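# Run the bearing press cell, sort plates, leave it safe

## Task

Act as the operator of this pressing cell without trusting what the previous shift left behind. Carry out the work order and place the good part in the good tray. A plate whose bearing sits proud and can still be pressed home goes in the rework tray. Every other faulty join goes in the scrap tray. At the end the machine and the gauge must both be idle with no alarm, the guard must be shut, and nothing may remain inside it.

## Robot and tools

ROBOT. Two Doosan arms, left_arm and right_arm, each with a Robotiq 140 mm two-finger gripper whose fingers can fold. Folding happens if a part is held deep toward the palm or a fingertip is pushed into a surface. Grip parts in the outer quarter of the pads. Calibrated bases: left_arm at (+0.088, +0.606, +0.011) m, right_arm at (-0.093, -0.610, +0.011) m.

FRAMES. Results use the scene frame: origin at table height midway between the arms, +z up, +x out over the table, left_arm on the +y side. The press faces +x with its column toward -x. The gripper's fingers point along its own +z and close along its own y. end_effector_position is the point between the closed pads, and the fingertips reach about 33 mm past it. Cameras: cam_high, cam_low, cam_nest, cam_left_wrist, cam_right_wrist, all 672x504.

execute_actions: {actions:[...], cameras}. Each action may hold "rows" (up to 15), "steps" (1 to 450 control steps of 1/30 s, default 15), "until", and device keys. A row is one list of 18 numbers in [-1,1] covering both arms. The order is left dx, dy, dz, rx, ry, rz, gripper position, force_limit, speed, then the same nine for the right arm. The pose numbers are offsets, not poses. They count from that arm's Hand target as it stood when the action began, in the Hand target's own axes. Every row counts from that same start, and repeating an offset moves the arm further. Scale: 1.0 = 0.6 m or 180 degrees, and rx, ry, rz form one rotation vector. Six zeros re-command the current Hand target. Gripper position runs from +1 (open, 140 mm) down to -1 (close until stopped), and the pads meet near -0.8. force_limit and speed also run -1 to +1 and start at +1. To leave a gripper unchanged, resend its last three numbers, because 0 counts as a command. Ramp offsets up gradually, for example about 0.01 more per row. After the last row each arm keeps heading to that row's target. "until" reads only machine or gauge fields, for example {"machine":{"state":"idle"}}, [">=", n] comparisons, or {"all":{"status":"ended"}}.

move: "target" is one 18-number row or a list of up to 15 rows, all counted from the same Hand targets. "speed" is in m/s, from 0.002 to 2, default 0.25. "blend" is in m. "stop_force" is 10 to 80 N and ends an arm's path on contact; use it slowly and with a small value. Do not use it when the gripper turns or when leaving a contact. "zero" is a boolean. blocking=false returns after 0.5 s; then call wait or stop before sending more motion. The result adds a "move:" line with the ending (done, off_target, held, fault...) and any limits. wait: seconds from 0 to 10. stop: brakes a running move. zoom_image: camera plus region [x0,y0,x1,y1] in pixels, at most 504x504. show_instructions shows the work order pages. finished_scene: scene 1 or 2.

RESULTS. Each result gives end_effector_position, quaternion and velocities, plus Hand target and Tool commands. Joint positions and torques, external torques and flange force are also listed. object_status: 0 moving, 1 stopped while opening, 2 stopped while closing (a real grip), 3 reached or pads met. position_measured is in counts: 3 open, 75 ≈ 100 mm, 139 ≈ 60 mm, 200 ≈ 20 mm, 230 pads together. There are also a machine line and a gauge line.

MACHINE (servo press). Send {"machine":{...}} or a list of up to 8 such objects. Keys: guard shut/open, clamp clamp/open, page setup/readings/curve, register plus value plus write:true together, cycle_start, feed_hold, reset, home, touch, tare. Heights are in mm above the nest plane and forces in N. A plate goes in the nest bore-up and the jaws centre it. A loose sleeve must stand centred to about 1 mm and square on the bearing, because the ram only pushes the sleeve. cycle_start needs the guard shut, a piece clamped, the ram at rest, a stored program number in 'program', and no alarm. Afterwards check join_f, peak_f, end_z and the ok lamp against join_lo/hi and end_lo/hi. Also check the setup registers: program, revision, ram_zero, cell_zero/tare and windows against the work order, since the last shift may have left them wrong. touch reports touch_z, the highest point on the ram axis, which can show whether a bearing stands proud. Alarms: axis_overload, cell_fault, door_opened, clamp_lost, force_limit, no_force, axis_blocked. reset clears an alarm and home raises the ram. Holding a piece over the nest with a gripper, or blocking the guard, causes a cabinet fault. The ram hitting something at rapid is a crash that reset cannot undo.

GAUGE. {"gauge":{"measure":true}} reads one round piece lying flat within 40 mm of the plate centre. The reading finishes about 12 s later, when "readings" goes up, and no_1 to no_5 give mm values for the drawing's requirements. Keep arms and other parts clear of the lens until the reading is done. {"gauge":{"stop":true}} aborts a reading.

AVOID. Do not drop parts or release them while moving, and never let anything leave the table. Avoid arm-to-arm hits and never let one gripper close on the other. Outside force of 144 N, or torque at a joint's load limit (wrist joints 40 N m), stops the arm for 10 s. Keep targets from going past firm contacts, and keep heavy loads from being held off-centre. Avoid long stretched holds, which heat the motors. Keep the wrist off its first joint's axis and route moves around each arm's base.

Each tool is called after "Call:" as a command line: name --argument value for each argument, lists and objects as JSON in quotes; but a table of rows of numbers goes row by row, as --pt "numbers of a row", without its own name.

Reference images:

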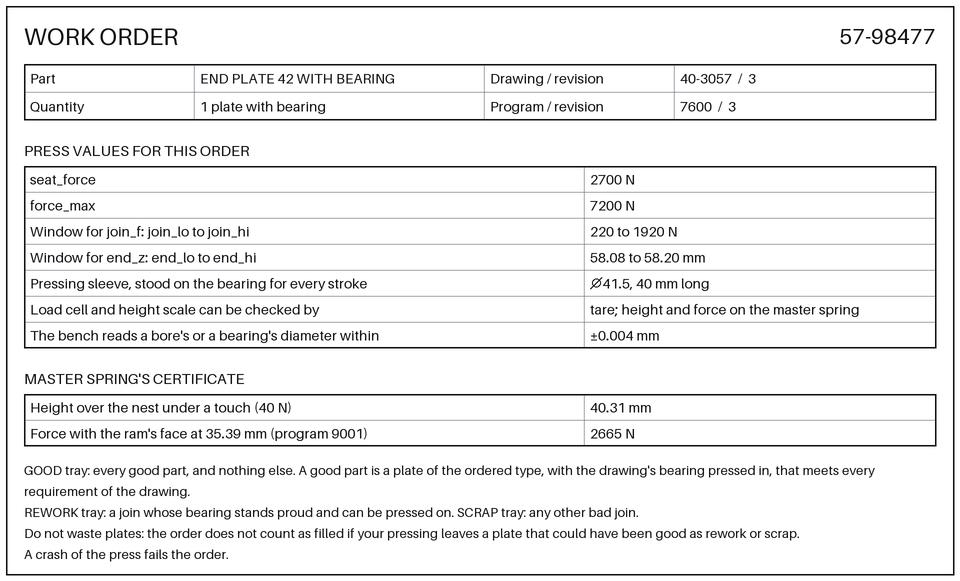

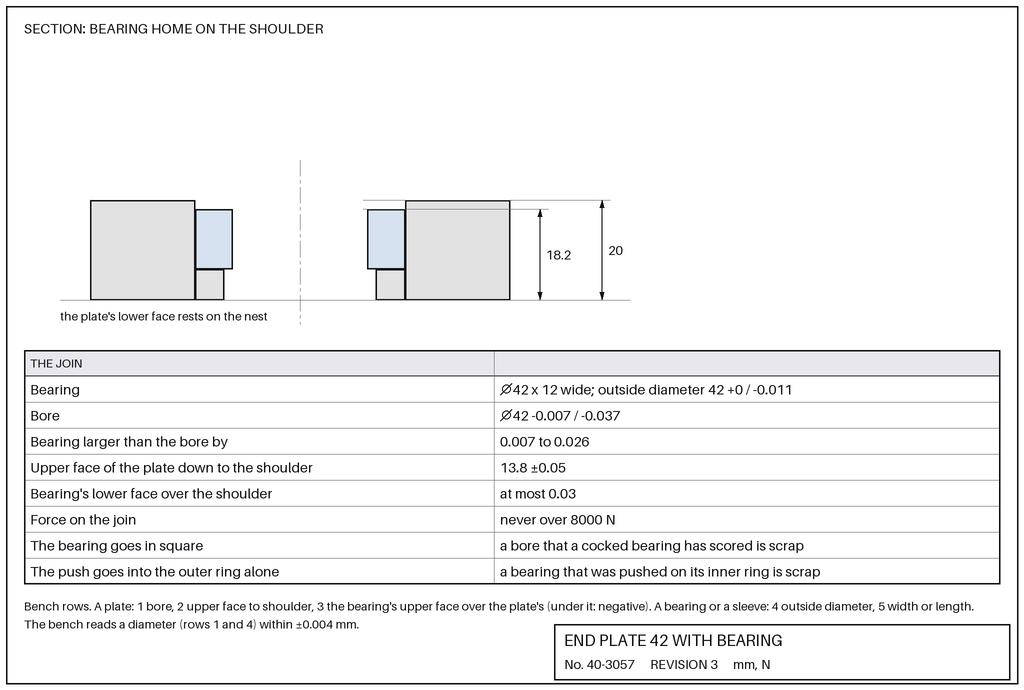

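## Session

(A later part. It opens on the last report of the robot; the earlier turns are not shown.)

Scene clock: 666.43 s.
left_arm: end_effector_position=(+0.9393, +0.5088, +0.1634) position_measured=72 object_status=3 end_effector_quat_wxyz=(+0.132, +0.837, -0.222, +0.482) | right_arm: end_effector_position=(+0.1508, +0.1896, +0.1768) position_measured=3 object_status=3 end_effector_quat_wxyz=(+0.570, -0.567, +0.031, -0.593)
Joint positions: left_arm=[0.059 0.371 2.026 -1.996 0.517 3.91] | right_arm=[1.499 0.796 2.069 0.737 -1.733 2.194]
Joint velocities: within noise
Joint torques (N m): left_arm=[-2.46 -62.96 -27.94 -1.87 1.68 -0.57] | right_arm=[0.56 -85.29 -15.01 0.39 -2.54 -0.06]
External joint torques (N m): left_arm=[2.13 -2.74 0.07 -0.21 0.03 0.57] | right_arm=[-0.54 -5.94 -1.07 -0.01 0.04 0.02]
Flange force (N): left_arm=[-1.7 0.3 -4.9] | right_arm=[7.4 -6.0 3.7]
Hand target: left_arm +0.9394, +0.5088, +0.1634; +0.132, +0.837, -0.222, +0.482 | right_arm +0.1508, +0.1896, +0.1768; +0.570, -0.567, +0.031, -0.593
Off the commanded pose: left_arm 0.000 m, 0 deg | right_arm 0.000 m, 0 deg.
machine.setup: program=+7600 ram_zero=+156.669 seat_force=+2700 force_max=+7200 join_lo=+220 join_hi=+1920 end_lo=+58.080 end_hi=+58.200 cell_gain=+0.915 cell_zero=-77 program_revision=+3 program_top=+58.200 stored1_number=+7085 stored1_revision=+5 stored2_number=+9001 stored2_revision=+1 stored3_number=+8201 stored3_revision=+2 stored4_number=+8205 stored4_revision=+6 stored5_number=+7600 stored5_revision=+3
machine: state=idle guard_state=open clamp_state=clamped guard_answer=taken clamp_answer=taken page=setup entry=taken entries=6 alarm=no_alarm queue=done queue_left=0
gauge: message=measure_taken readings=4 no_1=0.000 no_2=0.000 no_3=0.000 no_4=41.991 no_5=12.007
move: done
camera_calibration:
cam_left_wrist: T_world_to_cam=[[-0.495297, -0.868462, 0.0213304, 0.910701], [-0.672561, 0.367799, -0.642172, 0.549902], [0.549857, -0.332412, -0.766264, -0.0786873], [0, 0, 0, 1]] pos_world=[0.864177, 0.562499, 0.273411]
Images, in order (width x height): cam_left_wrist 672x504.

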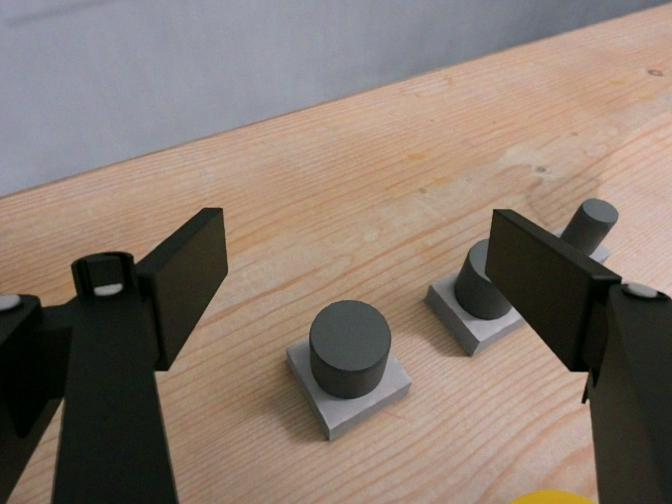

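Call:
move --target '[-0.1383,0.0029,0.0818,0,0,0,0.45,0.2,-0.8,0,0,0,0,0,0,1,1,1]' --speed 0.08 --cameras '["cam_left_wrist"]'

Scene clock: 668.30 s.
left_arm: end_effector_position=(+0.9389, +0.5062, +0.0671) position_measured=72 object_status=3 end_effector_quat_wxyz=(+0.132, +0.837, -0.222, +0.482) | right_arm: end_effector_position=(+0.1508, +0.1896, +0.1768) position_measured=3 object_status=3 end_effector_quat_wxyz=(+0.570, -0.567, +0.031, -0.593)
Joint positions: left_arm=[0.055 0.509 2.064 -2.241 0.608 4.194] | right_arm=[1.499 0.796 2.069 0.737 -1.733 2.194]
Joint velocities: within noise
Joint torques (N m): left_arm=[-2.65 -70.07 -21.25 -1.99 1.9 -0.62] | right_arm=[1.11 -85.42 -15.18 0.33 -2.58 -0.06]
External joint torques (N m): left_arm=[2.7 -3.84 -0.99 -0.16 0.24 0.62] | right_arm=[-1.1 -5.49 -0.87 0.05 0.09 0.02]
Flange force (N): left_arm=[1.3 -1.5 -5.8] | right_arm=[7.3 -4.9 3.9]
Hand target: left_arm +0.9389, +0.5062, +0.0670; +0.132, +0.837, -0.222, +0.482 | right_arm +0.1508, +0.1896, +0.1768; +0.570, -0.567, +0.031, -0.593
Off the commanded pose: left_arm 0.000 m, 0 deg | right_arm 0.000 m, 0 deg.
machine.setup: program=+7600 ram_zero=+156.669 seat_force=+2700 force_max=+7200 join_lo=+220 join_hi=+1920 end_lo=+58.080 end_hi=+58.200 cell_gain=+0.915 cell_zero=-77 program_revision=+3 program_top=+58.200 stored1_number=+7085 stored1_revision=+5 stored2_number=+9001 stored2_revision=+1 stored3_number=+8201 stored3_revision=+2 stored4_number=+8205 stored4_revision=+6 stored5_number=+7600 stored5_revision=+3
machine: state=idle guard_state=open clamp_state=clamped guard_answer=taken clamp_answer=taken page=setup entry=taken entries=6 alarm=no_alarm queue=done queue_left=0
gauge: message=measure_taken readings=4 no_1=0.000 no_2=0.000 no_3=0.000 no_4=41.991 no_5=12.007
move: done
camera_calibration:
cam_left_wrist: T_world_to_cam=[[-0.49529, -0.868464, 0.0214005, 0.910371], [-0.672623, 0.367778, -0.642119, 0.488703], [0.549787, -0.33243, -0.766306, -0.153088], [0, 0, 0, 1]] pos_world=[0.863777, 0.559999, 0.177011]
Images, in order (width x height): cam_left_wrist 672x504.

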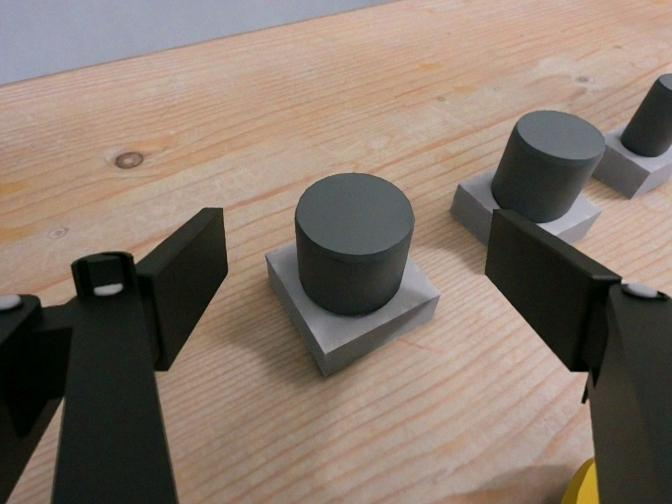

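Call:
execute_actions --actions '[{"rows":[[0,0,0,0,0,0,-1,-0.2,-1,0,0,0,0,0,0,1,1,1]],"steps":110}]' --cameras '["cam_left_wrist"]'

Scene clock: 672.23 s.
left_arm: end_effector_position=(+0.9389, +0.5062, +0.0670) position_measured=161 object_status=2 end_effector_quat_wxyz=(+0.132, +0.837, -0.222, +0.482) | right_arm: end_effector_position=(+0.1508, +0.1896, +0.1768) position_measured=3 object_status=3 end_effector_quat_wxyz=(+0.570, -0.567, +0.031, -0.593)
Joint positions: left_arm=[0.055 0.509 2.064 -2.241 0.608 4.195] | right_arm=[1.499 0.796 2.069 0.737 -1.733 2.194]
Joint velocities: within noise
Joint torques (N m): left_arm=[-7.77 -63.1 -19.42 -1.12 1.56 -0.53] | right_arm=[0.5 -85.36 -15.01 0.4 -2.53 -0.07]
External joint torques (N m): left_arm=[7.6 -9.68 -2.61 -1.02 0.57 0.53] | right_arm=[-0.47 -6 -1.17 -0.02 0.02 0.04]
Flange force (N): left_arm=[4.7 -5.0 -15.1] | right_arm=[7.3 -6.2 3.7]
Hand target: left_arm +0.9389, +0.5062, +0.0670; +0.132, +0.837, -0.222, +0.482 | right_arm +0.1508, +0.1896, +0.1768; +0.570, -0.567, +0.031, -0.593
Off the commanded pose: left_arm 0.000 m, 0 deg | right_arm 0.000 m, 0 deg.
machine.setup: program=+7600 ram_zero=+156.669 seat_force=+2700 force_max=+7200 join_lo=+220 join_hi=+1920 end_lo=+58.080 end_hi=+58.200 cell_gain=+0.915 cell_zero=-77 program_revision=+3 program_top=+58.200 stored1_number=+7085 stored1_revision=+5 stored2_number=+9001 stored2_revision=+1 stored3_number=+8201 stored3_revision=+2 stored4_number=+8205 stored4_revision=+6 stored5_number=+7600 stored5_revision=+3
machine: state=idle guard_state=open clamp_state=clamped guard_answer=taken clamp_answer=taken page=setup entry=taken entries=6 alarm=no_alarm queue=done queue_left=0
gauge: message=measure_taken readings=4 no_1=0.000 no_2=0.000 no_3=0.000 no_4=41.991 no_5=12.007
camera_calibration:
cam_left_wrist: T_world_to_cam=[[-0.495263, -0.86848, 0.0213626, 0.910363], [-0.672586, 0.367756, -0.642171, 0.488693], [0.549856, -0.332412, -0.766264, -0.153166], [0, 0, 0, 1]] pos_world=[0.863777, 0.559999, 0.177011]
Images, in order (width x height): cam_left_wrist 672x504.

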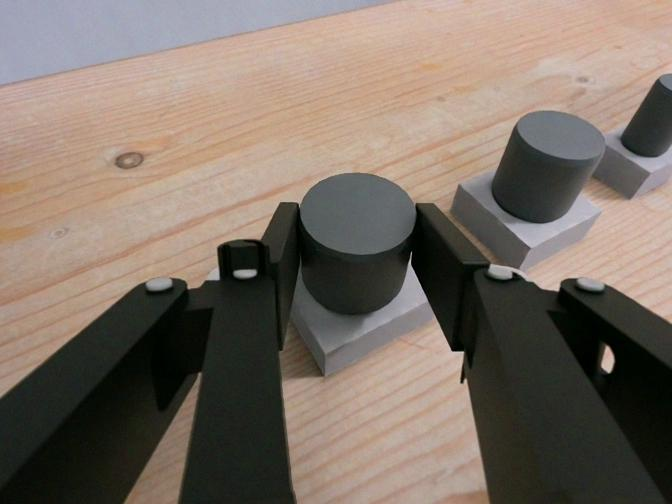

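Call:
execute_actions --actions '[{"rows":[[0,0,0,0,0,0,0.45,0.1,-1,0,0,0,0,0,0,1,1,1]],"steps":70}]' --cameras '[]'

Call:
move --pt "0.1083 0 -0.0625 0 0 0 0.45 0.1 -1 0 0 0 0 0 0 1 1 1" --pt "0.1567 0.1644 0.0214 0 0 0 0.45 0.1 -1 0 0 0 0 0 0 1 1 1" --speed '[0.1,0.12]' --cameras '["cam_left_wrist"]'

Call:
move --target '[-0.1083,0,0.0625,0,0,0,0.45,0.1,-1,0,0,0,0,0,0,1,1,1]' --speed 0.06 --cameras '["cam_left_wrist"]'

Scene clock: 675.20 s.
left_arm: end_effector_position=(+0.9389, +0.5062, +0.0670) position_measured=72 object_status=3 end_effector_quat_wxyz=(+0.132, +0.837, -0.222, +0.482) | right_arm: end_effector_position=(+0.1508, +0.1896, +0.1768) position_measured=3 object_status=3 end_effector_quat_wxyz=(+0.570, -0.567, +0.031, -0.593)
Joint positions: left_arm=[0.055 0.509 2.064 -2.241 0.608 4.195] | right_arm=[1.499 0.796 2.069 0.737 -1.733 2.194]
Joint velocities: within noise
Joint torques (N m): left_arm=[-2.8 -70.24 -21.5 -2.05 2.12 -0.47] | right_arm=[0.93 -85.41 -14.94 0.3 -2.57 -0.1]
External joint torques (N m): left_arm=[2.69 -3.16 -0.61 -0.09 0.01 0.47] | right_arm=[-0.92 -5.71 -1.13 0.08 0.06 0.06]
Flange force (N): left_arm=[1.1 -1.8 -5.5] | right_arm=[7.2 -5.4 4.0]
Hand target: left_arm +0.9389, +0.5062, +0.0670; +0.132, +0.837, -0.222, +0.482 | right_arm +0.1508, +0.1896, +0.1768; +0.570, -0.567, +0.031, -0.593
Off the commanded pose: left_arm 0.000 m, 0 deg | right_arm 0.000 m, 0 deg.
machine.setup: program=+7600 ram_zero=+156.669 seat_force=+2700 force_max=+7200 join_lo=+220 join_hi=+1920 end_lo=+58.080 end_hi=+58.200 cell_gain=+0.915 cell_zero=-77 program_revision=+3 program_top=+58.200 stored1_number=+7085 stored1_revision=+5 stored2_number=+9001 stored2_revision=+1 stored3_number=+8201 stored3_revision=+2 stored4_number=+8205 stored4_revision=+6 stored5_number=+7600 stored5_revision=+3
machine: state=idle guard_state=open clamp_state=clamped guard_answer=taken clamp_answer=taken page=setup entry=taken entries=6 alarm=no_alarm queue=done queue_left=0
gauge: message=measure_taken readings=4 no_1=0.000 no_2=0.000 no_3=0.000 no_4=41.991 no_5=12.007
No camera images: "cameras" was empty.

Scene clock: 677.47 s.
left_arm: end_effector_position=(+0.9406, +0.3922, +0.1427) position_measured=72 object_status=3 end_effector_quat_wxyz=(+0.132, +0.837, -0.222, +0.482) | right_arm: end_effector_position=(+0.1508, +0.1896, +0.1768) position_measured=3 object_status=3 end_effector_quat_wxyz=(+0.570, -0.567, +0.031, -0.593)
Joint positions: left_arm=[-0.133 0.403 2.03 -2.337 0.431 4.131] | right_arm=[1.499 0.796 2.069 0.737 -1.733 2.194]
Joint velocities: within noise
Joint torques (N m): left_arm=[-2.65 -65.6 -26.82 -2.72 2.01 -0.38] | right_arm=[0.86 -85.13 -15.08 0.42 -2.5 -0.07]
External joint torques (N m): left_arm=[2.92 -3.16 -0.75 0.21 0.02 0.38] | right_arm=[-0.87 -5.7 -1.02 -0.05 0.02 0.04]
Flange force (N): left_arm=[1.6 -3.4 -5.4] | right_arm=[7.3 -5.3 3.9]
Hand target: left_arm +0.9405, +0.3922, +0.1427; +0.132, +0.837, -0.222, +0.482 | right_arm +0.1508, +0.1896, +0.1768; +0.570, -0.567, +0.031, -0.593
Off the commanded pose: left_arm 0.000 m, 0 deg | right_arm 0.000 m, 0 deg.
machine.setup: program=+7600 ram_zero=+156.669 seat_force=+2700 force_max=+7200 join_lo=+220 join_hi=+1920 end_lo=+58.080 end_hi=+58.200 cell_gain=+0.915 cell_zero=-77 program_revision=+3 program_top=+58.200 stored1_number=+7085 stored1_revision=+5 stored2_number=+9001 stored2_revision=+1 stored3_number=+8201 stored3_revision=+2 stored4_number=+8205 stored4_revision=+6 stored5_number=+7600 stored5_revision=+3
machine: state=idle guard_state=open clamp_state=clamped guard_answer=taken clamp_answer=taken page=setup entry=taken entries=6 alarm=no_alarm queue=done queue_left=0
gauge: message=measure_taken readings=4 no_1=0.000 no_2=0.000 no_3=0.000 no_4=41.991 no_5=12.007
move: done
camera_calibration:
cam_left_wrist: T_world_to_cam=[[-0.495297, -0.868462, 0.0213304, 0.810561], [-0.672561, 0.367799, -0.642172, 0.580265], [0.549857, -0.332412, -0.766264, -0.133935], [0, 0, 0, 1]] pos_world=[0.865377, 0.445999, 0.252711]
Images, in order (width x height): cam_left_wrist 672x504.

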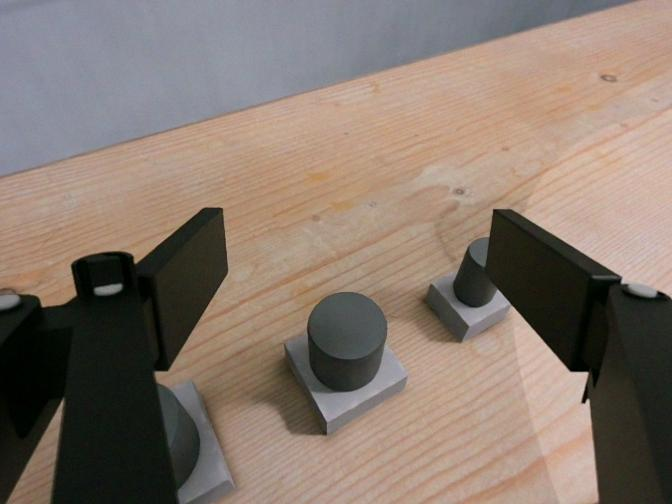

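Scene clock: 679.13 s.
left_arm: end_effector_position=(+0.9402, +0.3918, +0.0677) position_measured=72 object_status=3 end_effector_quat_wxyz=(+0.132, +0.837, -0.222, +0.482) | right_arm: end_effector_position=(+0.1508, +0.1896, +0.1768) position_measured=3 object_status=3 end_effector_quat_wxyz=(+0.570, -0.567, +0.031, -0.593)
Joint positions: left_arm=[-0.134 0.512 2.057 -2.51 0.533 4.324] | right_arm=[1.499 0.796 2.069 0.737 -1.733 2.194]
Joint velocities: within noise
Joint torques (N m): left_arm=[-3.2 -72.18 -22.57 -2.39 2.18 -0.37] | right_arm=[1.02 -85.18 -14.96 0.33 -2.58 -0.05]
External joint torques (N m): left_arm=[3.18 -2.44 -0.63 0.02 0.07 0.37] | right_arm=[-1.03 -5.87 -1.16 0.05 0.08 0.02]
Flange force (N): left_arm=[1.1 -3.8 -4.3] | right_arm=[7.4 -5.5 4.3]
Hand target: left_arm +0.9402, +0.3918, +0.0677; +0.132, +0.837, -0.222, +0.482 | right_arm +0.1508, +0.1896, +0.1768; +0.570, -0.567, +0.031, -0.593
Off the commanded pose: left_arm 0.000 m, 0 deg | right_arm 0.000 m, 0 deg.
machine.setup: program=+7600 ram_zero=+156.669 seat_force=+2700 force_max=+7200 join_lo=+220 join_hi=+1920 end_lo=+58.080 end_hi=+58.200 cell_gain=+0.915 cell_zero=-77 program_revision=+3 program_top=+58.200 stored1_number=+7085 stored1_revision=+5 stored2_number=+9001 stored2_revision=+1 stored3_number=+8201 stored3_revision=+2 stored4_number=+8205 stored4_revision=+6 stored5_number=+7600 stored5_revision=+3
machine: state=idle guard_state=open clamp_state=clamped guard_answer=taken clamp_answer=taken page=setup entry=taken entries=6 alarm=no_alarm queue=done queue_left=0
gauge: message=measure_taken readings=4 no_1=0.000 no_2=0.000 no_3=0.000 no_4=41.991 no_5=12.007
move: done
camera_calibration:
cam_left_wrist: T_world_to_cam=[[-0.49529, -0.868464, 0.0214005, 0.811511], [-0.672623, 0.367778, -0.642119, 0.53207], [0.549787, -0.33243, -0.766306, -0.191275], [0, 0, 0, 1]] pos_world=[0.864977, 0.445499, 0.177711]
Images, in order (width x height): cam_left_wrist 672x504.

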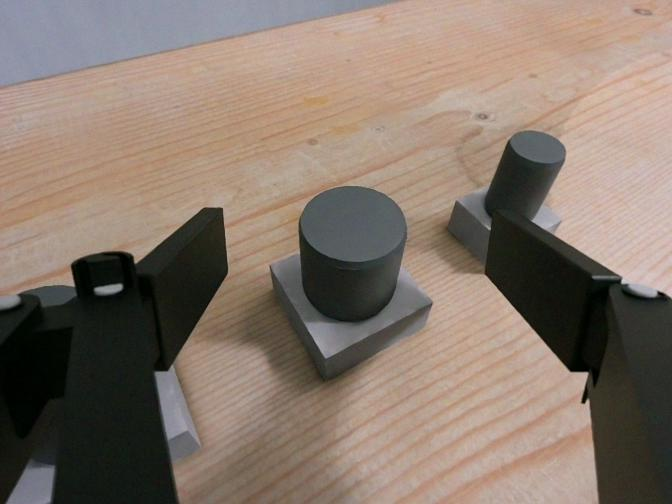

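Call:
execute_actions --actions '[{"rows":[[0,0,0,0,0,0,-1,-0.2,-1,0,0,0,0,0,0,1,1,1]],"steps":110}]' --cameras '["cam_left_wrist"]'

Scene clock: 683.07 s.
left_arm: end_effector_position=(+0.9402, +0.3918, +0.0677) position_measured=169 object_status=2 end_effector_quat_wxyz=(+0.132, +0.837, -0.222, +0.482) | right_arm: end_effector_position=(+0.1508, +0.1896, +0.1768) position_measured=3 object_status=3 end_effector_quat_wxyz=(+0.570, -0.567, +0.031, -0.593)
Joint positions: left_arm=[-0.134 0.512 2.057 -2.51 0.534 4.324] | right_arm=[1.499 0.796 2.069 0.737 -1.733 2.194]
Joint velocities: within noise
Joint torques (N m): left_arm=[-8.41 -63.38 -19.91 -1.29 1.26 -0.66] | right_arm=[0.9 -85.53 -14.99 0.35 -2.52 -0.11]
External joint torques (N m): left_arm=[8.36 -10.7 -3.21 -1.08 1 0.65] | right_arm=[-0.92 -5.23 -1 0.03 0.04 0.08]
Flange force (N): left_arm=[5.9 -7.1 -14.9] | right_arm=[6.7 -4.8 3.7]
Hand target: left_arm +0.9402, +0.3918, +0.0677; +0.132, +0.837, -0.222, +0.482 | right_arm +0.1508, +0.1896, +0.1768; +0.570, -0.567, +0.031, -0.593
Off the commanded pose: left_arm 0.000 m, 0 deg | right_arm 0.000 m, 0 deg.
machine.setup: program=+7600 ram_zero=+156.669 seat_force=+2700 force_max=+7200 join_lo=+220 join_hi=+1920 end_lo=+58.080 end_hi=+58.200 cell_gain=+0.915 cell_zero=-77 program_revision=+3 program_top=+58.200 stored1_number=+7085 stored1_revision=+5 stored2_number=+9001 stored2_revision=+1 stored3_number=+8201 stored3_revision=+2 stored4_number=+8205 stored4_revision=+6 stored5_number=+7600 stored5_revision=+3
machine: state=idle guard_state=open clamp_state=clamped guard_answer=taken clamp_answer=taken page=setup entry=taken entries=6 alarm=no_alarm queue=done queue_left=0
gauge: message=measure_taken readings=4 no_1=0.000 no_2=0.000 no_3=0.000 no_4=41.991 no_5=12.007
camera_calibration:
cam_left_wrist: T_world_to_cam=[[-0.495297, -0.868462, 0.0213304, 0.811531], [-0.672561, 0.367799, -0.642172, 0.531953], [0.549857, -0.332412, -0.766264, -0.191427], [0, 0, 0, 1]] pos_world=[0.864977, 0.445499, 0.177611]
Images, in order (width x height): cam_left_wrist 672x504.

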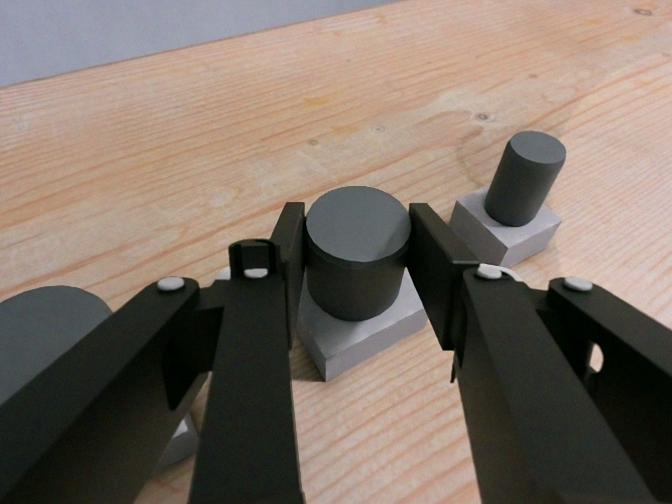

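Call:
move --pt "0.1732 0 -0.1 0 0 0 -1 -0.2 -1 0 0 0 0 0 0 1 1 1" --pt "0.0799 0.1162 -0.5024 -0.2887 0 0.1667 -1 -0.2 -1 0 0 0 0 0 0 1 1 1" --speed '[0.08,0.18]' --cameras '["cam_left_wrist"]'

Scene clock: 688.33 s.
left_arm: end_effector_position=(+0.7008, +0.4507, +0.2607) position_measured=169 object_status=2 end_effector_quat_wxyz=(+0.357, +0.613, -0.610, +0.354) | right_arm: end_effector_position=(+0.1508, +0.1896, +0.1768) position_measured=3 object_status=3 end_effector_quat_wxyz=(+0.570, -0.567, +0.031, -0.593)
Joint positions: left_arm=[0.197 0.29 1.917 -1.06 1.387 3.767] | right_arm=[1.499 0.796 2.069 0.737 -1.733 2.194]
Joint velocities: within noise
Joint torques (N m): left_arm=[-2.89 -61.01 -32.31 -1.32 2.16 -0.49] | right_arm=[0.99 -85.57 -14.98 0.36 -2.56 -0.12]
External joint torques (N m): left_arm=[2.68 -0.08 0.88 1.06 -0.72 0.48] | right_arm=[-0.99 -5.54 -1.17 0.02 0.07 0.08]
Flange force (N): left_arm=[-3.6 2.8 -2.7] | right_arm=[6.9 -5.1 4.1]
Hand target: left_arm +0.7008, +0.4507, +0.2607; +0.357, +0.613, -0.610, +0.354 | right_arm +0.1508, +0.1896, +0.1768; +0.570, -0.567, +0.031, -0.593
Off the commanded pose: left_arm 0.000 m, 0 deg | right_arm 0.000 m, 0 deg.
machine.setup: program=+7600 ram_zero=+156.669 seat_force=+2700 force_max=+7200 join_lo=+220 join_hi=+1920 end_lo=+58.080 end_hi=+58.200 cell_gain=+0.915 cell_zero=-77 program_revision=+3 program_top=+58.200 stored1_number=+7085 stored1_revision=+5 stored2_number=+9001 stored2_revision=+1 stored3_number=+8201 stored3_revision=+2 stored4_number=+8205 stored4_revision=+6 stored5_number=+7600 stored5_revision=+3
machine: state=idle guard_state=open clamp_state=clamped guard_answer=taken clamp_answer=taken page=setup entry=taken entries=6 alarm=no_alarm queue=done queue_left=0
gauge: message=measure_taken readings=4 no_1=0.000 no_2=0.000 no_3=0.000 no_4=41.991 no_5=12.007
move: done
camera_calibration:
cam_left_wrist: T_world_to_cam=[[-0.999817, -0.00514177, 0.018434, 0.705286], [-0.01586, 0.761684, -0.647755, -0.163021], [-0.0107103, -0.647928, -0.761626, 0.641507], [0, 0, 0, 1]] pos_world=[0.709442, 0.543447, 0.36999]
Images, in order (width x height): cam_left_wrist 672x504.

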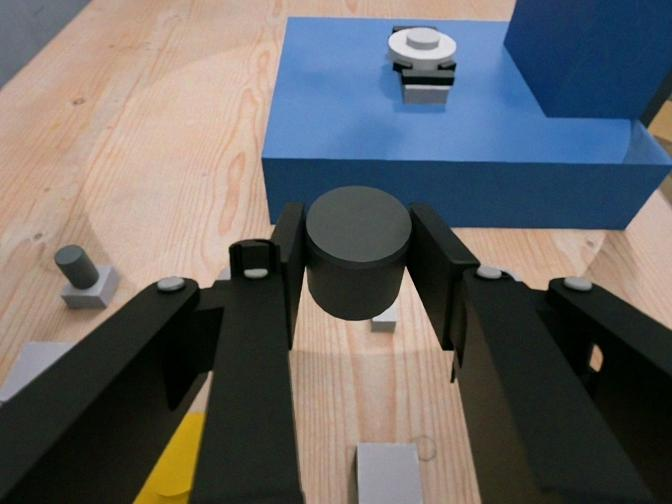

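Call:
move --pt "0.123 0.1687 0.3153 0 0 0 -1 -0.2 -1 0 0 0 0 0 0 1 1 1" --pt "0.2177 0.1687 0.5493 0 0 0 -1 -0.2 -1 0 0 0 0 0 0 1 1 1" --pt "0.2781 0.1687 0.6607 0 0 0 -1 -0.2 -1 0 0 0 0 0 0 1 1 1" --speed '[0.18,0.12,0.05]' --stop_force 20

Scene clock: 693.67 s.
left_arm: end_effector_position=(+0.6001, +0.0234, +0.2101) position_measured=169 object_status=2 end_effector_quat_wxyz=(+0.357, +0.613, -0.610, +0.354) | right_arm: end_effector_position=(+0.1508, +0.1896, +0.1768) position_measured=3 object_status=3 end_effector_quat_wxyz=(+0.570, -0.567, +0.031, -0.593)
Joint positions: left_arm=[-0.541 0.297 2.025 -1.519 0.817 3.71] | right_arm=[1.499 0.796 2.069 0.737 -1.733 2.194]
Joint velocities: within noise
Joint torques (N m): left_arm=[-2.83 -60.57 -31.36 -2.07 2.08 -0.4] | right_arm=[0.7 -85.29 -15.05 0.37 -2.55 -0.07]
External joint torques (N m): left_arm=[2.82 0 1.83 0.72 -0.73 0.4] | right_arm=[-0.66 -6.44 -1.18 0.01 0.03 0.04]
Flange force (N): left_arm=[-3.7 0.4 -4.4] | right_arm=[8.0 -6.4 4.1]
Hand target: left_arm +0.6001, +0.0234, +0.2101; +0.357, +0.613, -0.610, +0.354 | right_arm +0.1508, +0.1896, +0.1768; +0.570, -0.567, +0.031, -0.593
Off the commanded pose: left_arm 0.000 m, 0 deg | right_arm 0.000 m, 0 deg.
machine.setup: program=+7600 ram_zero=+156.669 seat_force=+2700 force_max=+7200 join_lo=+220 join_hi=+1920 end_lo=+58.080 end_hi=+58.200 cell_gain=+0.915 cell_zero=-77 program_revision=+3 program_top=+58.200 stored1_number=+7085 stored1_revision=+5 stored2_number=+9001 stored2_revision=+1 stored3_number=+8201 stored3_revision=+2 stored4_number=+8205 stored4_revision=+6 stored5_number=+7600 stored5_revision=+3
machine: state=idle guard_state=open clamp_state=clamped guard_answer=taken clamp_answer=taken page=setup entry=taken entries=6 alarm=no_alarm queue=done queue_left=0
gauge: message=measure_taken readings=4 no_1=0.000 no_2=0.000 no_3=0.000 no_4=41.991 no_5=12.007
move: done
camera_calibration:
cam_left_wrist: T_world_to_cam=[[-0.999816, -0.00507675, 0.0185099, 0.603208], [-0.0158597, 0.761685, -0.647753, 0.127995], [-0.0108102, -0.647928, -0.761625, 0.325155], [0, 0, 0, 1]] pos_world=[0.608642, 0.116248, 0.31939]
cam_right_wrist: T_world_to_cam=[[0.646714, -0.354468, -0.675362, 0.100745], [-0.510452, 0.456789, -0.728548, 0.122521], [0.566744, 0.815902, 0.114473, -0.121143], [0, 0, 0, 1]] pos_world=[0.0660449, 0.0785851, 0.17117]

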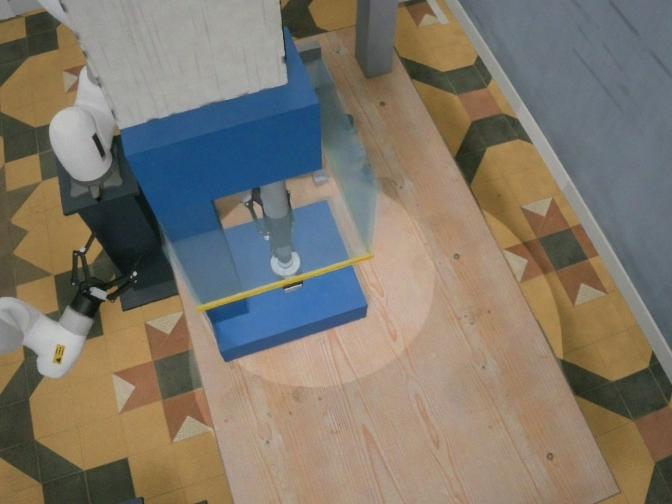

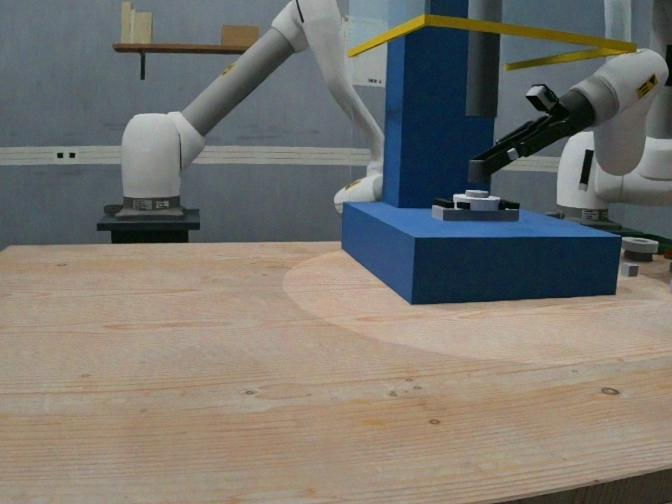

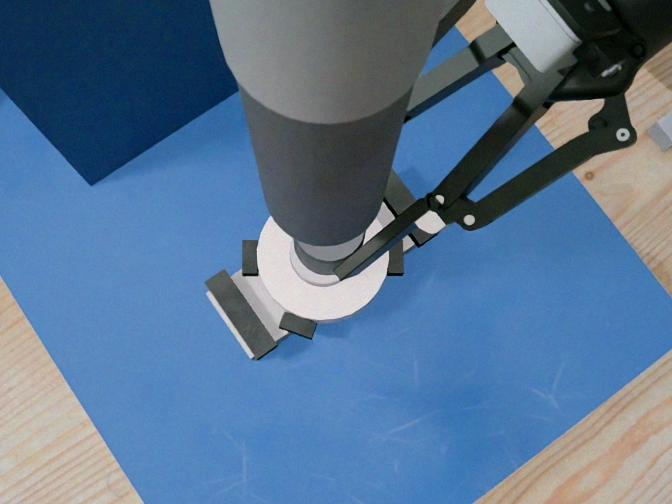

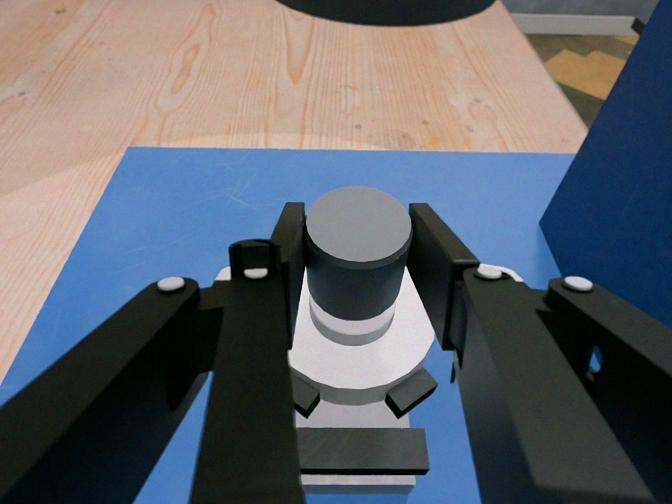

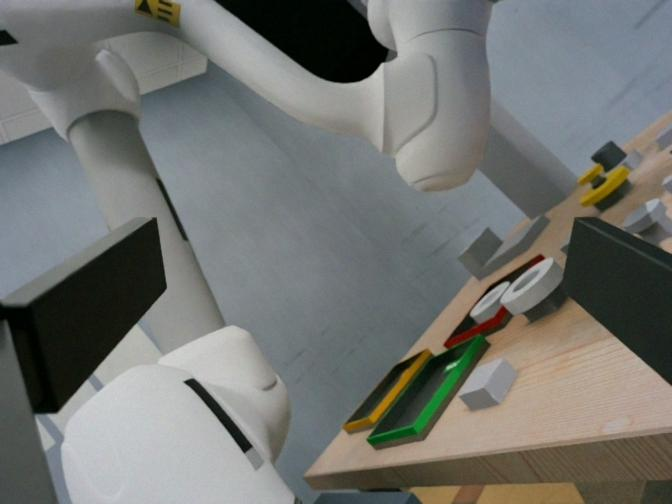

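Call:
zoom_image --camera "cam_low" --region '[430, 150, 530, 230]'

Call:
zoom_image --camera "cam_left_wrist" --region '[280, 180, 440, 360]'

Call:
zoom_image --camera "cam_nest" --region '[240, 200, 410, 330]'

Scaled by 5.040.

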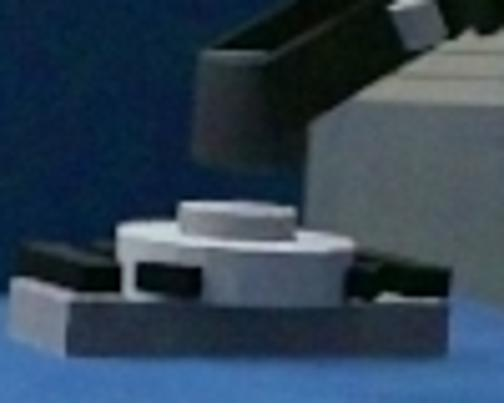

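Scaled by 2.800.

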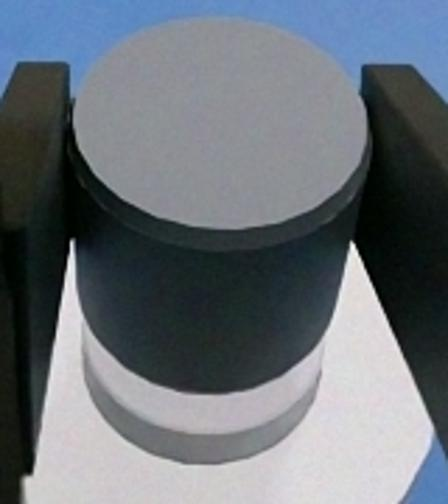

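Scaled by 2.965.

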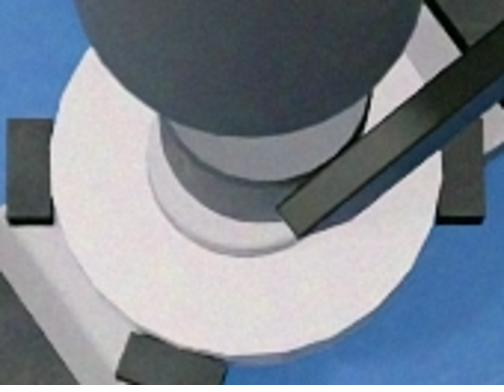

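Call:
move --pt "-0.061 0 -0.1122 0 0 0 -1 -0.2 -1 0 0 0 0 0 0 1 1 1" --pt "-0.16 0 -0.3437 0 0 0 -1 -0.2 -1 0 0 0 0 0 0 1 1 1" --pt "-0.481 -0.2 -0.4663 0 0 0 -1 -0.2 -1 0 0 0 0 0 0 1 1 1" --speed '[0.08,0.15,0.15]' --cameras '["cam_left_wrist"]'

Call:
move --target '[-0.1155,0,0.0667,0,0,0,-1,-0.2,-1,0,0,0,0,0,0,1,1,1]' --speed 0.02 --stop_force 14 --cameras '["cam_left_wrist"]'

Scene clock: 698.50 s.
left_arm: end_effector_position=(+0.7188, +0.4095, +0.0972) position_measured=169 object_status=2 end_effector_quat_wxyz=(+0.357, +0.613, -0.610, +0.354) | right_arm: end_effector_position=(+0.1508, +0.1896, +0.1768) position_measured=3 object_status=3 end_effector_quat_wxyz=(+0.570, -0.567, +0.031, -0.593)
Joint positions: left_arm=[0.129 0.503 1.988 -1.173 1.218 4.009] | right_arm=[1.499 0.796 2.069 0.737 -1.733 2.194]
Joint velocities: within noise
Joint torques (N m): left_arm=[-4.19 -71.11 -22.84 -1.07 2.89 -0.42] | right_arm=[0.71 -85.19 -15.16 0.32 -2.57 -0.08]
External joint torques (N m): left_arm=[3.81 -1.89 0.52 0.59 -1 0.42] | right_arm=[-0.71 -5.88 -0.93 0.06 0.08 0.05]
Flange force (N): left_arm=[-1.4 4.1 -5.4] | right_arm=[7.6 -5.8 3.7]
Hand target: left_arm +0.7189, +0.4096, +0.0971; +0.357, +0.613, -0.610, +0.354 | right_arm +0.1508, +0.1896, +0.1768; +0.570, -0.567, +0.031, -0.593
Off the commanded pose: left_arm 0.000 m, 0 deg | right_arm 0.000 m, 0 deg.
machine.setup: program=+7600 ram_zero=+156.669 seat_force=+2700 force_max=+7200 join_lo=+220 join_hi=+1920 end_lo=+58.080 end_hi=+58.200 cell_gain=+0.915 cell_zero=-77 program_revision=+3 program_top=+58.200 stored1_number=+7085 stored1_revision=+5 stored2_number=+9001 stored2_revision=+1 stored3_number=+8201 stored3_revision=+2 stored4_number=+8205 stored4_revision=+6 stored5_number=+7600 stored5_revision=+3
machine: state=idle guard_state=open clamp_state=clamped guard_answer=taken clamp_answer=taken page=setup entry=taken entries=6 alarm=no_alarm queue=done queue_left=0
gauge: message=measure_taken readings=4 no_1=0.000 no_2=0.000 no_3=0.000 no_4=41.991 no_5=12.007
move: done
camera_calibration:
cam_left_wrist: T_world_to_cam=[[-0.999817, -0.0050008, 0.0184449, 0.726012], [-0.0157597, 0.761686, -0.647755, -0.237336], [-0.0108099, -0.647928, -0.761625, 0.490552], [0, 0, 0, 1]] pos_world=[0.727442, 0.502248, 0.20649]
Images, in order (width x height): cam_left_wrist 672x504.

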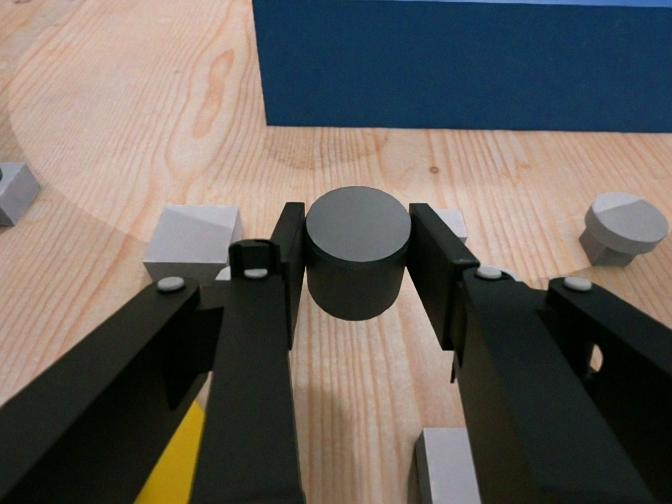

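Scene clock: 701.80 s.
left_arm: end_effector_position=(+0.7186, +0.4091, +0.0435) position_measured=169 object_status=2 end_effector_quat_wxyz=(+0.357, +0.612, -0.610, +0.354) | right_arm: end_effector_position=(+0.1508, +0.1896, +0.1768) position_measured=3 object_status=3 end_effector_quat_wxyz=(+0.570, -0.567, +0.031, -0.593)
Joint positions: left_arm=[0.129 0.581 2.001 -1.207 1.185 4.1] | right_arm=[1.499 0.796 2.069 0.737 -1.733 2.194]
Joint velocities: within noise
Joint torques (N m): left_arm=[-3.34 -62.91 -17.12 0.76 -3.67 -0.49] | right_arm=[0.76 -84.72 -14.98 0.3 -2.59 -0.01]
External joint torques (N m): left_arm=[3.46 -13.45 -1.76 -1.24 5.68 0.49] | right_arm=[-0.72 -6.58 -1.06 0.07 0.09 -0.02]
Flange force (N): left_arm=[15.6 8.8 -17.3] | right_arm=[8.4 -6.6 4.1]
Hand target: left_arm +0.7186, +0.4091, +0.0435; +0.357, +0.612, -0.610, +0.354 (not the last commanded pose) | right_arm +0.1508, +0.1896, +0.1768; +0.570, -0.567, +0.031, -0.593
Off the commanded pose: left_arm 0.026 m, 0 deg | right_arm 0.000 m, 0 deg.
machine.setup: program=+7600 ram_zero=+156.669 seat_force=+2700 force_max=+7200 join_lo=+220 join_hi=+1920 end_lo=+58.080 end_hi=+58.200 cell_gain=+0.915 cell_zero=-77 program_revision=+3 program_top=+58.200 stored1_number=+7085 stored1_revision=+5 stored2_number=+9001 stored2_revision=+1 stored3_number=+8201 stored3_revision=+2 stored4_number=+8205 stored4_revision=+6 stored5_number=+7600 stored5_revision=+3
machine: state=idle guard_state=open clamp_state=clamped guard_answer=taken clamp_answer=taken page=setup entry=taken entries=6 alarm=no_alarm queue=done queue_left=0
gauge: message=measure_taken readings=4 no_1=0.000 no_2=0.000 no_3=0.000 no_4=41.991 no_5=12.007
move: contact (left_arm)
camera_calibration:
cam_left_wrist: T_world_to_cam=[[-0.999819, -0.00491567, 0.0183819, 0.726769], [-0.0156594, 0.761363, -0.648137, -0.271748], [-0.0108093, -0.648307, -0.761302, 0.449595], [0, 0, 0, 1]] pos_world=[0.727242, 0.501947, 0.152789]
Images, in order (width x height): cam_left_wrist 672x504.

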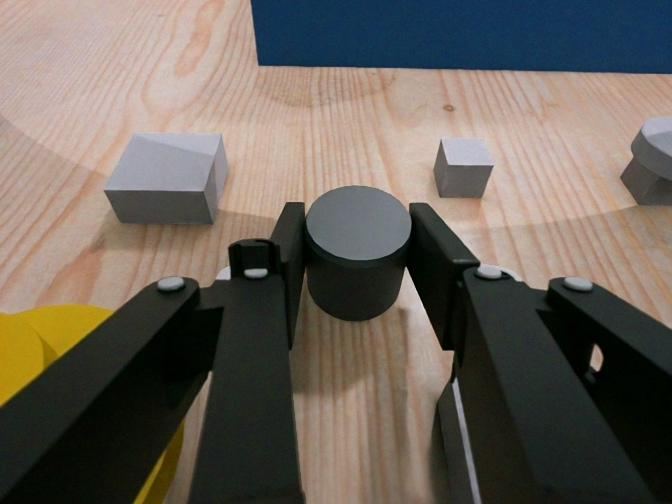

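Call:
execute_actions --actions '[{"rows":[[0.002,0,-0.001,0,0,0,-1,-0.2,-1,0,0,0,0,0,0,1,1,1]],"steps":15},{"rows":[[0,0,0,0,0,0,-0.2,0.1,-1,0,0,0,0,0,0,1,1,1]],"steps":40}]' --cameras '["cam_left_wrist"]'

Call:
zoom_image --camera "cam_left_wrist" --region '[280, 180, 440, 360]'

Scene clock: 704.00 s.
left_arm: end_effector_position=(+0.7186, +0.4091, +0.0449) position_measured=154 object_status=3 end_effector_quat_wxyz=(+0.357, +0.612, -0.610, +0.354) | right_arm: end_effector_position=(+0.1508, +0.1896, +0.1768) position_measured=3 object_status=3 end_effector_quat_wxyz=(+0.570, -0.567, +0.031, -0.593)
Joint positions: left_arm=[0.129 0.579 2.001 -1.206 1.186 4.098] | right_arm=[1.499 0.796 2.069 0.737 -1.733 2.194]
Joint velocities: within noise
Joint torques (N m): left_arm=[-3.41 -73.56 -18.45 -0.43 2 -0.44] | right_arm=[0.86 -85.34 -15.33 0.35 -2.6 -0.07]
External joint torques (N m): left_arm=[3.03 -3.24 -0.62 -0.07 0.03 0.44] | right_arm=[-0.86 -5.56 -0.71 0.03 0.11 0.04]
External joint torques at the end of the 1st action: left_arm=[3.15 -0.56 0.58 0.67 -1.09 0.41] | right_arm=[-0.96 -5.81 -1.03 0.03 0.06 0.12]
Flange force (N): left_arm=[1.4 2.7 -6.0] | right_arm=[7.6 -5.2 3.6]
Flange force at the end of the 1st action (N): left_arm=[-2.5 2.7 -4.0] | right_arm=[7.5 -5.3 4.0]
Hand target: left_arm +0.7186, +0.4091, +0.0449; +0.357, +0.612, -0.610, +0.354 | right_arm +0.1508, +0.1896, +0.1768; +0.570, -0.567, +0.031, -0.593
Off the commanded pose: left_arm 0.000 m, 0 deg | right_arm 0.000 m, 0 deg.
machine.setup: program=+7600 ram_zero=+156.669 seat_force=+2700 force_max=+7200 join_lo=+220 join_hi=+1920 end_lo=+58.080 end_hi=+58.200 cell_gain=+0.915 cell_zero=-77 program_revision=+3 program_top=+58.200 stored1_number=+7085 stored1_revision=+5 stored2_number=+9001 stored2_revision=+1 stored3_number=+8201 stored3_revision=+2 stored4_number=+8205 stored4_revision=+6 stored5_number=+7600 stored5_revision=+3
machine: state=idle guard_state=open clamp_state=clamped guard_answer=taken clamp_answer=taken page=setup entry=taken entries=6 alarm=no_alarm queue=done queue_left=0
gauge: message=measure_taken readings=4 no_1=0.000 no_2=0.000 no_3=0.000 no_4=41.991 no_5=12.007
camera_calibration:
cam_left_wrist: T_world_to_cam=[[-0.999819, -0.00491602, 0.0183815, 0.726745], [-0.0156586, 0.761412, -0.648079, -0.270863], [-0.0108099, -0.64825, -0.761351, 0.450499], [0, 0, 0, 1]] pos_world=[0.727242, 0.501847, 0.154089]
Images, in order (width x height): cam_left_wrist 672x504.

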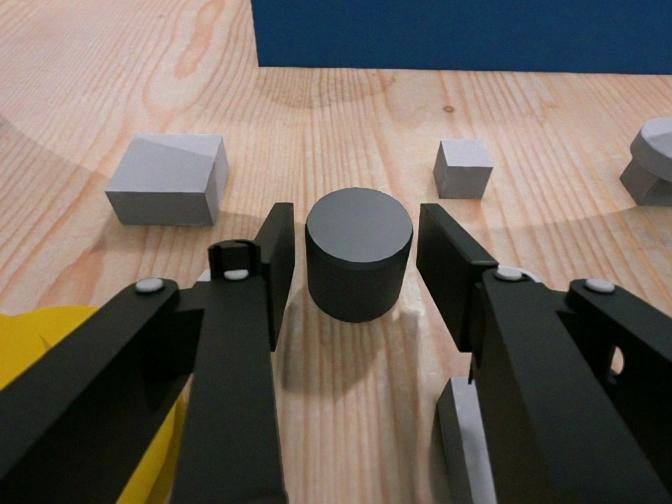

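Scaled by 2.800.

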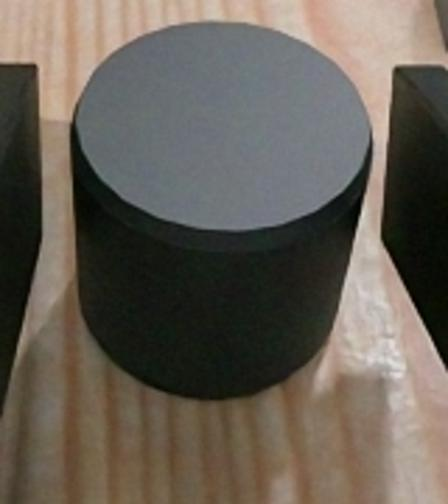

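Call:
execute_actions --actions '[{"rows":[[0,0,0,0,0,0,-1,0.2,-0.9,0,0,0,0,0,0,1,1,1]],"steps":60}]' --cameras '["cam_low","cam_left_wrist"]'

Call:
zoom_image --camera "cam_left_wrist" --region '[280, 180, 440, 360]'

Scene clock: 706.33 s.
left_arm: end_effector_position=(+0.7186, +0.4091, +0.0449) position_measured=170 object_status=2 end_effector_quat_wxyz=(+0.357, +0.612, -0.610, +0.354) | right_arm: end_effector_position=(+0.1508, +0.1896, +0.1768) position_measured=3 object_status=3 end_effector_quat_wxyz=(+0.570, -0.567, +0.031, -0.593)
Joint positions: left_arm=[0.129 0.579 2.001 -1.206 1.186 4.098] | right_arm=[1.499 0.796 2.069 0.737 -1.733 2.194]
Joint velocities: within noise
Joint torques (N m): left_arm=[-5.17 -68.43 -16.28 0.35 0.86 -0.58] | right_arm=[0.37 -85.15 -14.93 0.35 -2.59 -0.12]
External joint torques (N m): left_arm=[5.39 -7.63 -2.63 -0.82 1.14 0.58] | right_arm=[-0.37 -6.31 -1.4 0.04 0.07 0.08]
Flange force (N): left_arm=[5.5 3.2 -12.6] | right_arm=[7.3 -6.7 3.9]
Hand target: left_arm +0.7186, +0.4091, +0.0449; +0.357, +0.612, -0.610, +0.354 | right_arm +0.1508, +0.1896, +0.1768; +0.570, -0.567, +0.031, -0.593
Off the commanded pose: left_arm 0.000 m, 0 deg | right_arm 0.000 m, 0 deg.
machine.setup: program=+7600 ram_zero=+156.669 seat_force=+2700 force_max=+7200 join_lo=+220 join_hi=+1920 end_lo=+58.080 end_hi=+58.200 cell_gain=+0.915 cell_zero=-77 program_revision=+3 program_top=+58.200 stored1_number=+7085 stored1_revision=+5 stored2_number=+9001 stored2_revision=+1 stored3_number=+8201 stored3_revision=+2 stored4_number=+8205 stored4_revision=+6 stored5_number=+7600 stored5_revision=+3
machine: state=idle guard_state=open clamp_state=clamped guard_answer=taken clamp_answer=taken page=setup entry=taken entries=6 alarm=no_alarm queue=done queue_left=0
gauge: message=measure_taken readings=4 no_1=0.000 no_2=0.000 no_3=0.000 no_4=41.991 no_5=12.007
camera_calibration:
cam_left_wrist: T_world_to_cam=[[-0.999819, -0.00491567, 0.0183819, 0.726745], [-0.0156594, 0.761363, -0.648137, -0.270829], [-0.0108093, -0.648307, -0.761302, 0.45052], [0, 0, 0, 1]] pos_world=[0.727242, 0.501847, 0.154089]
Images, in order (width x height): cam_low 672x504, cam_left_wrist 672x504.

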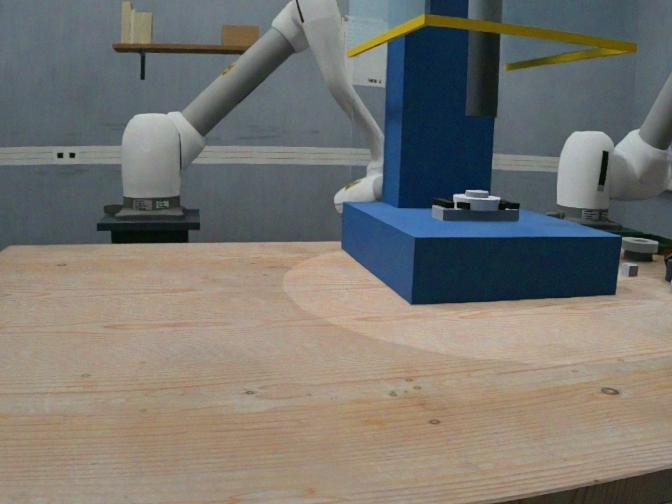

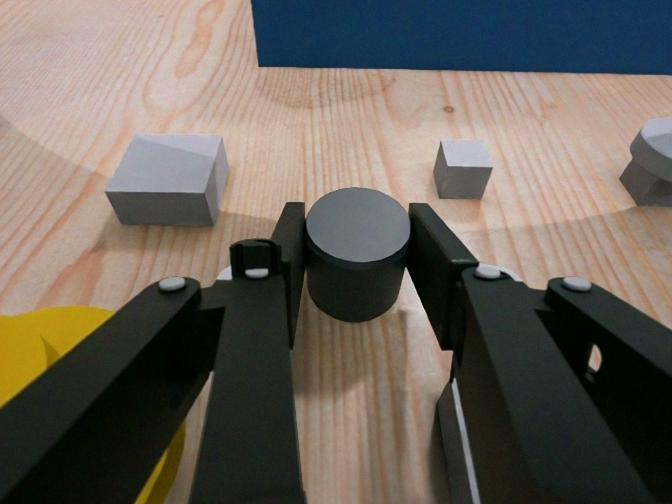

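Scaled by 2.800.

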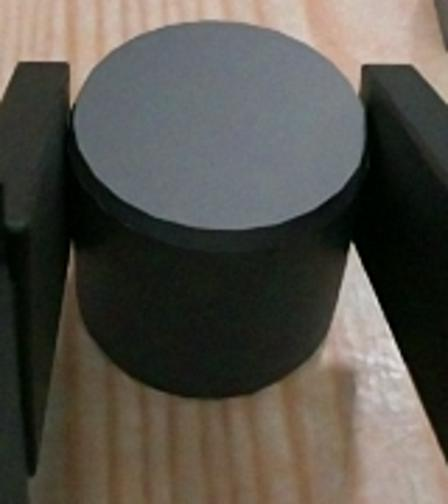

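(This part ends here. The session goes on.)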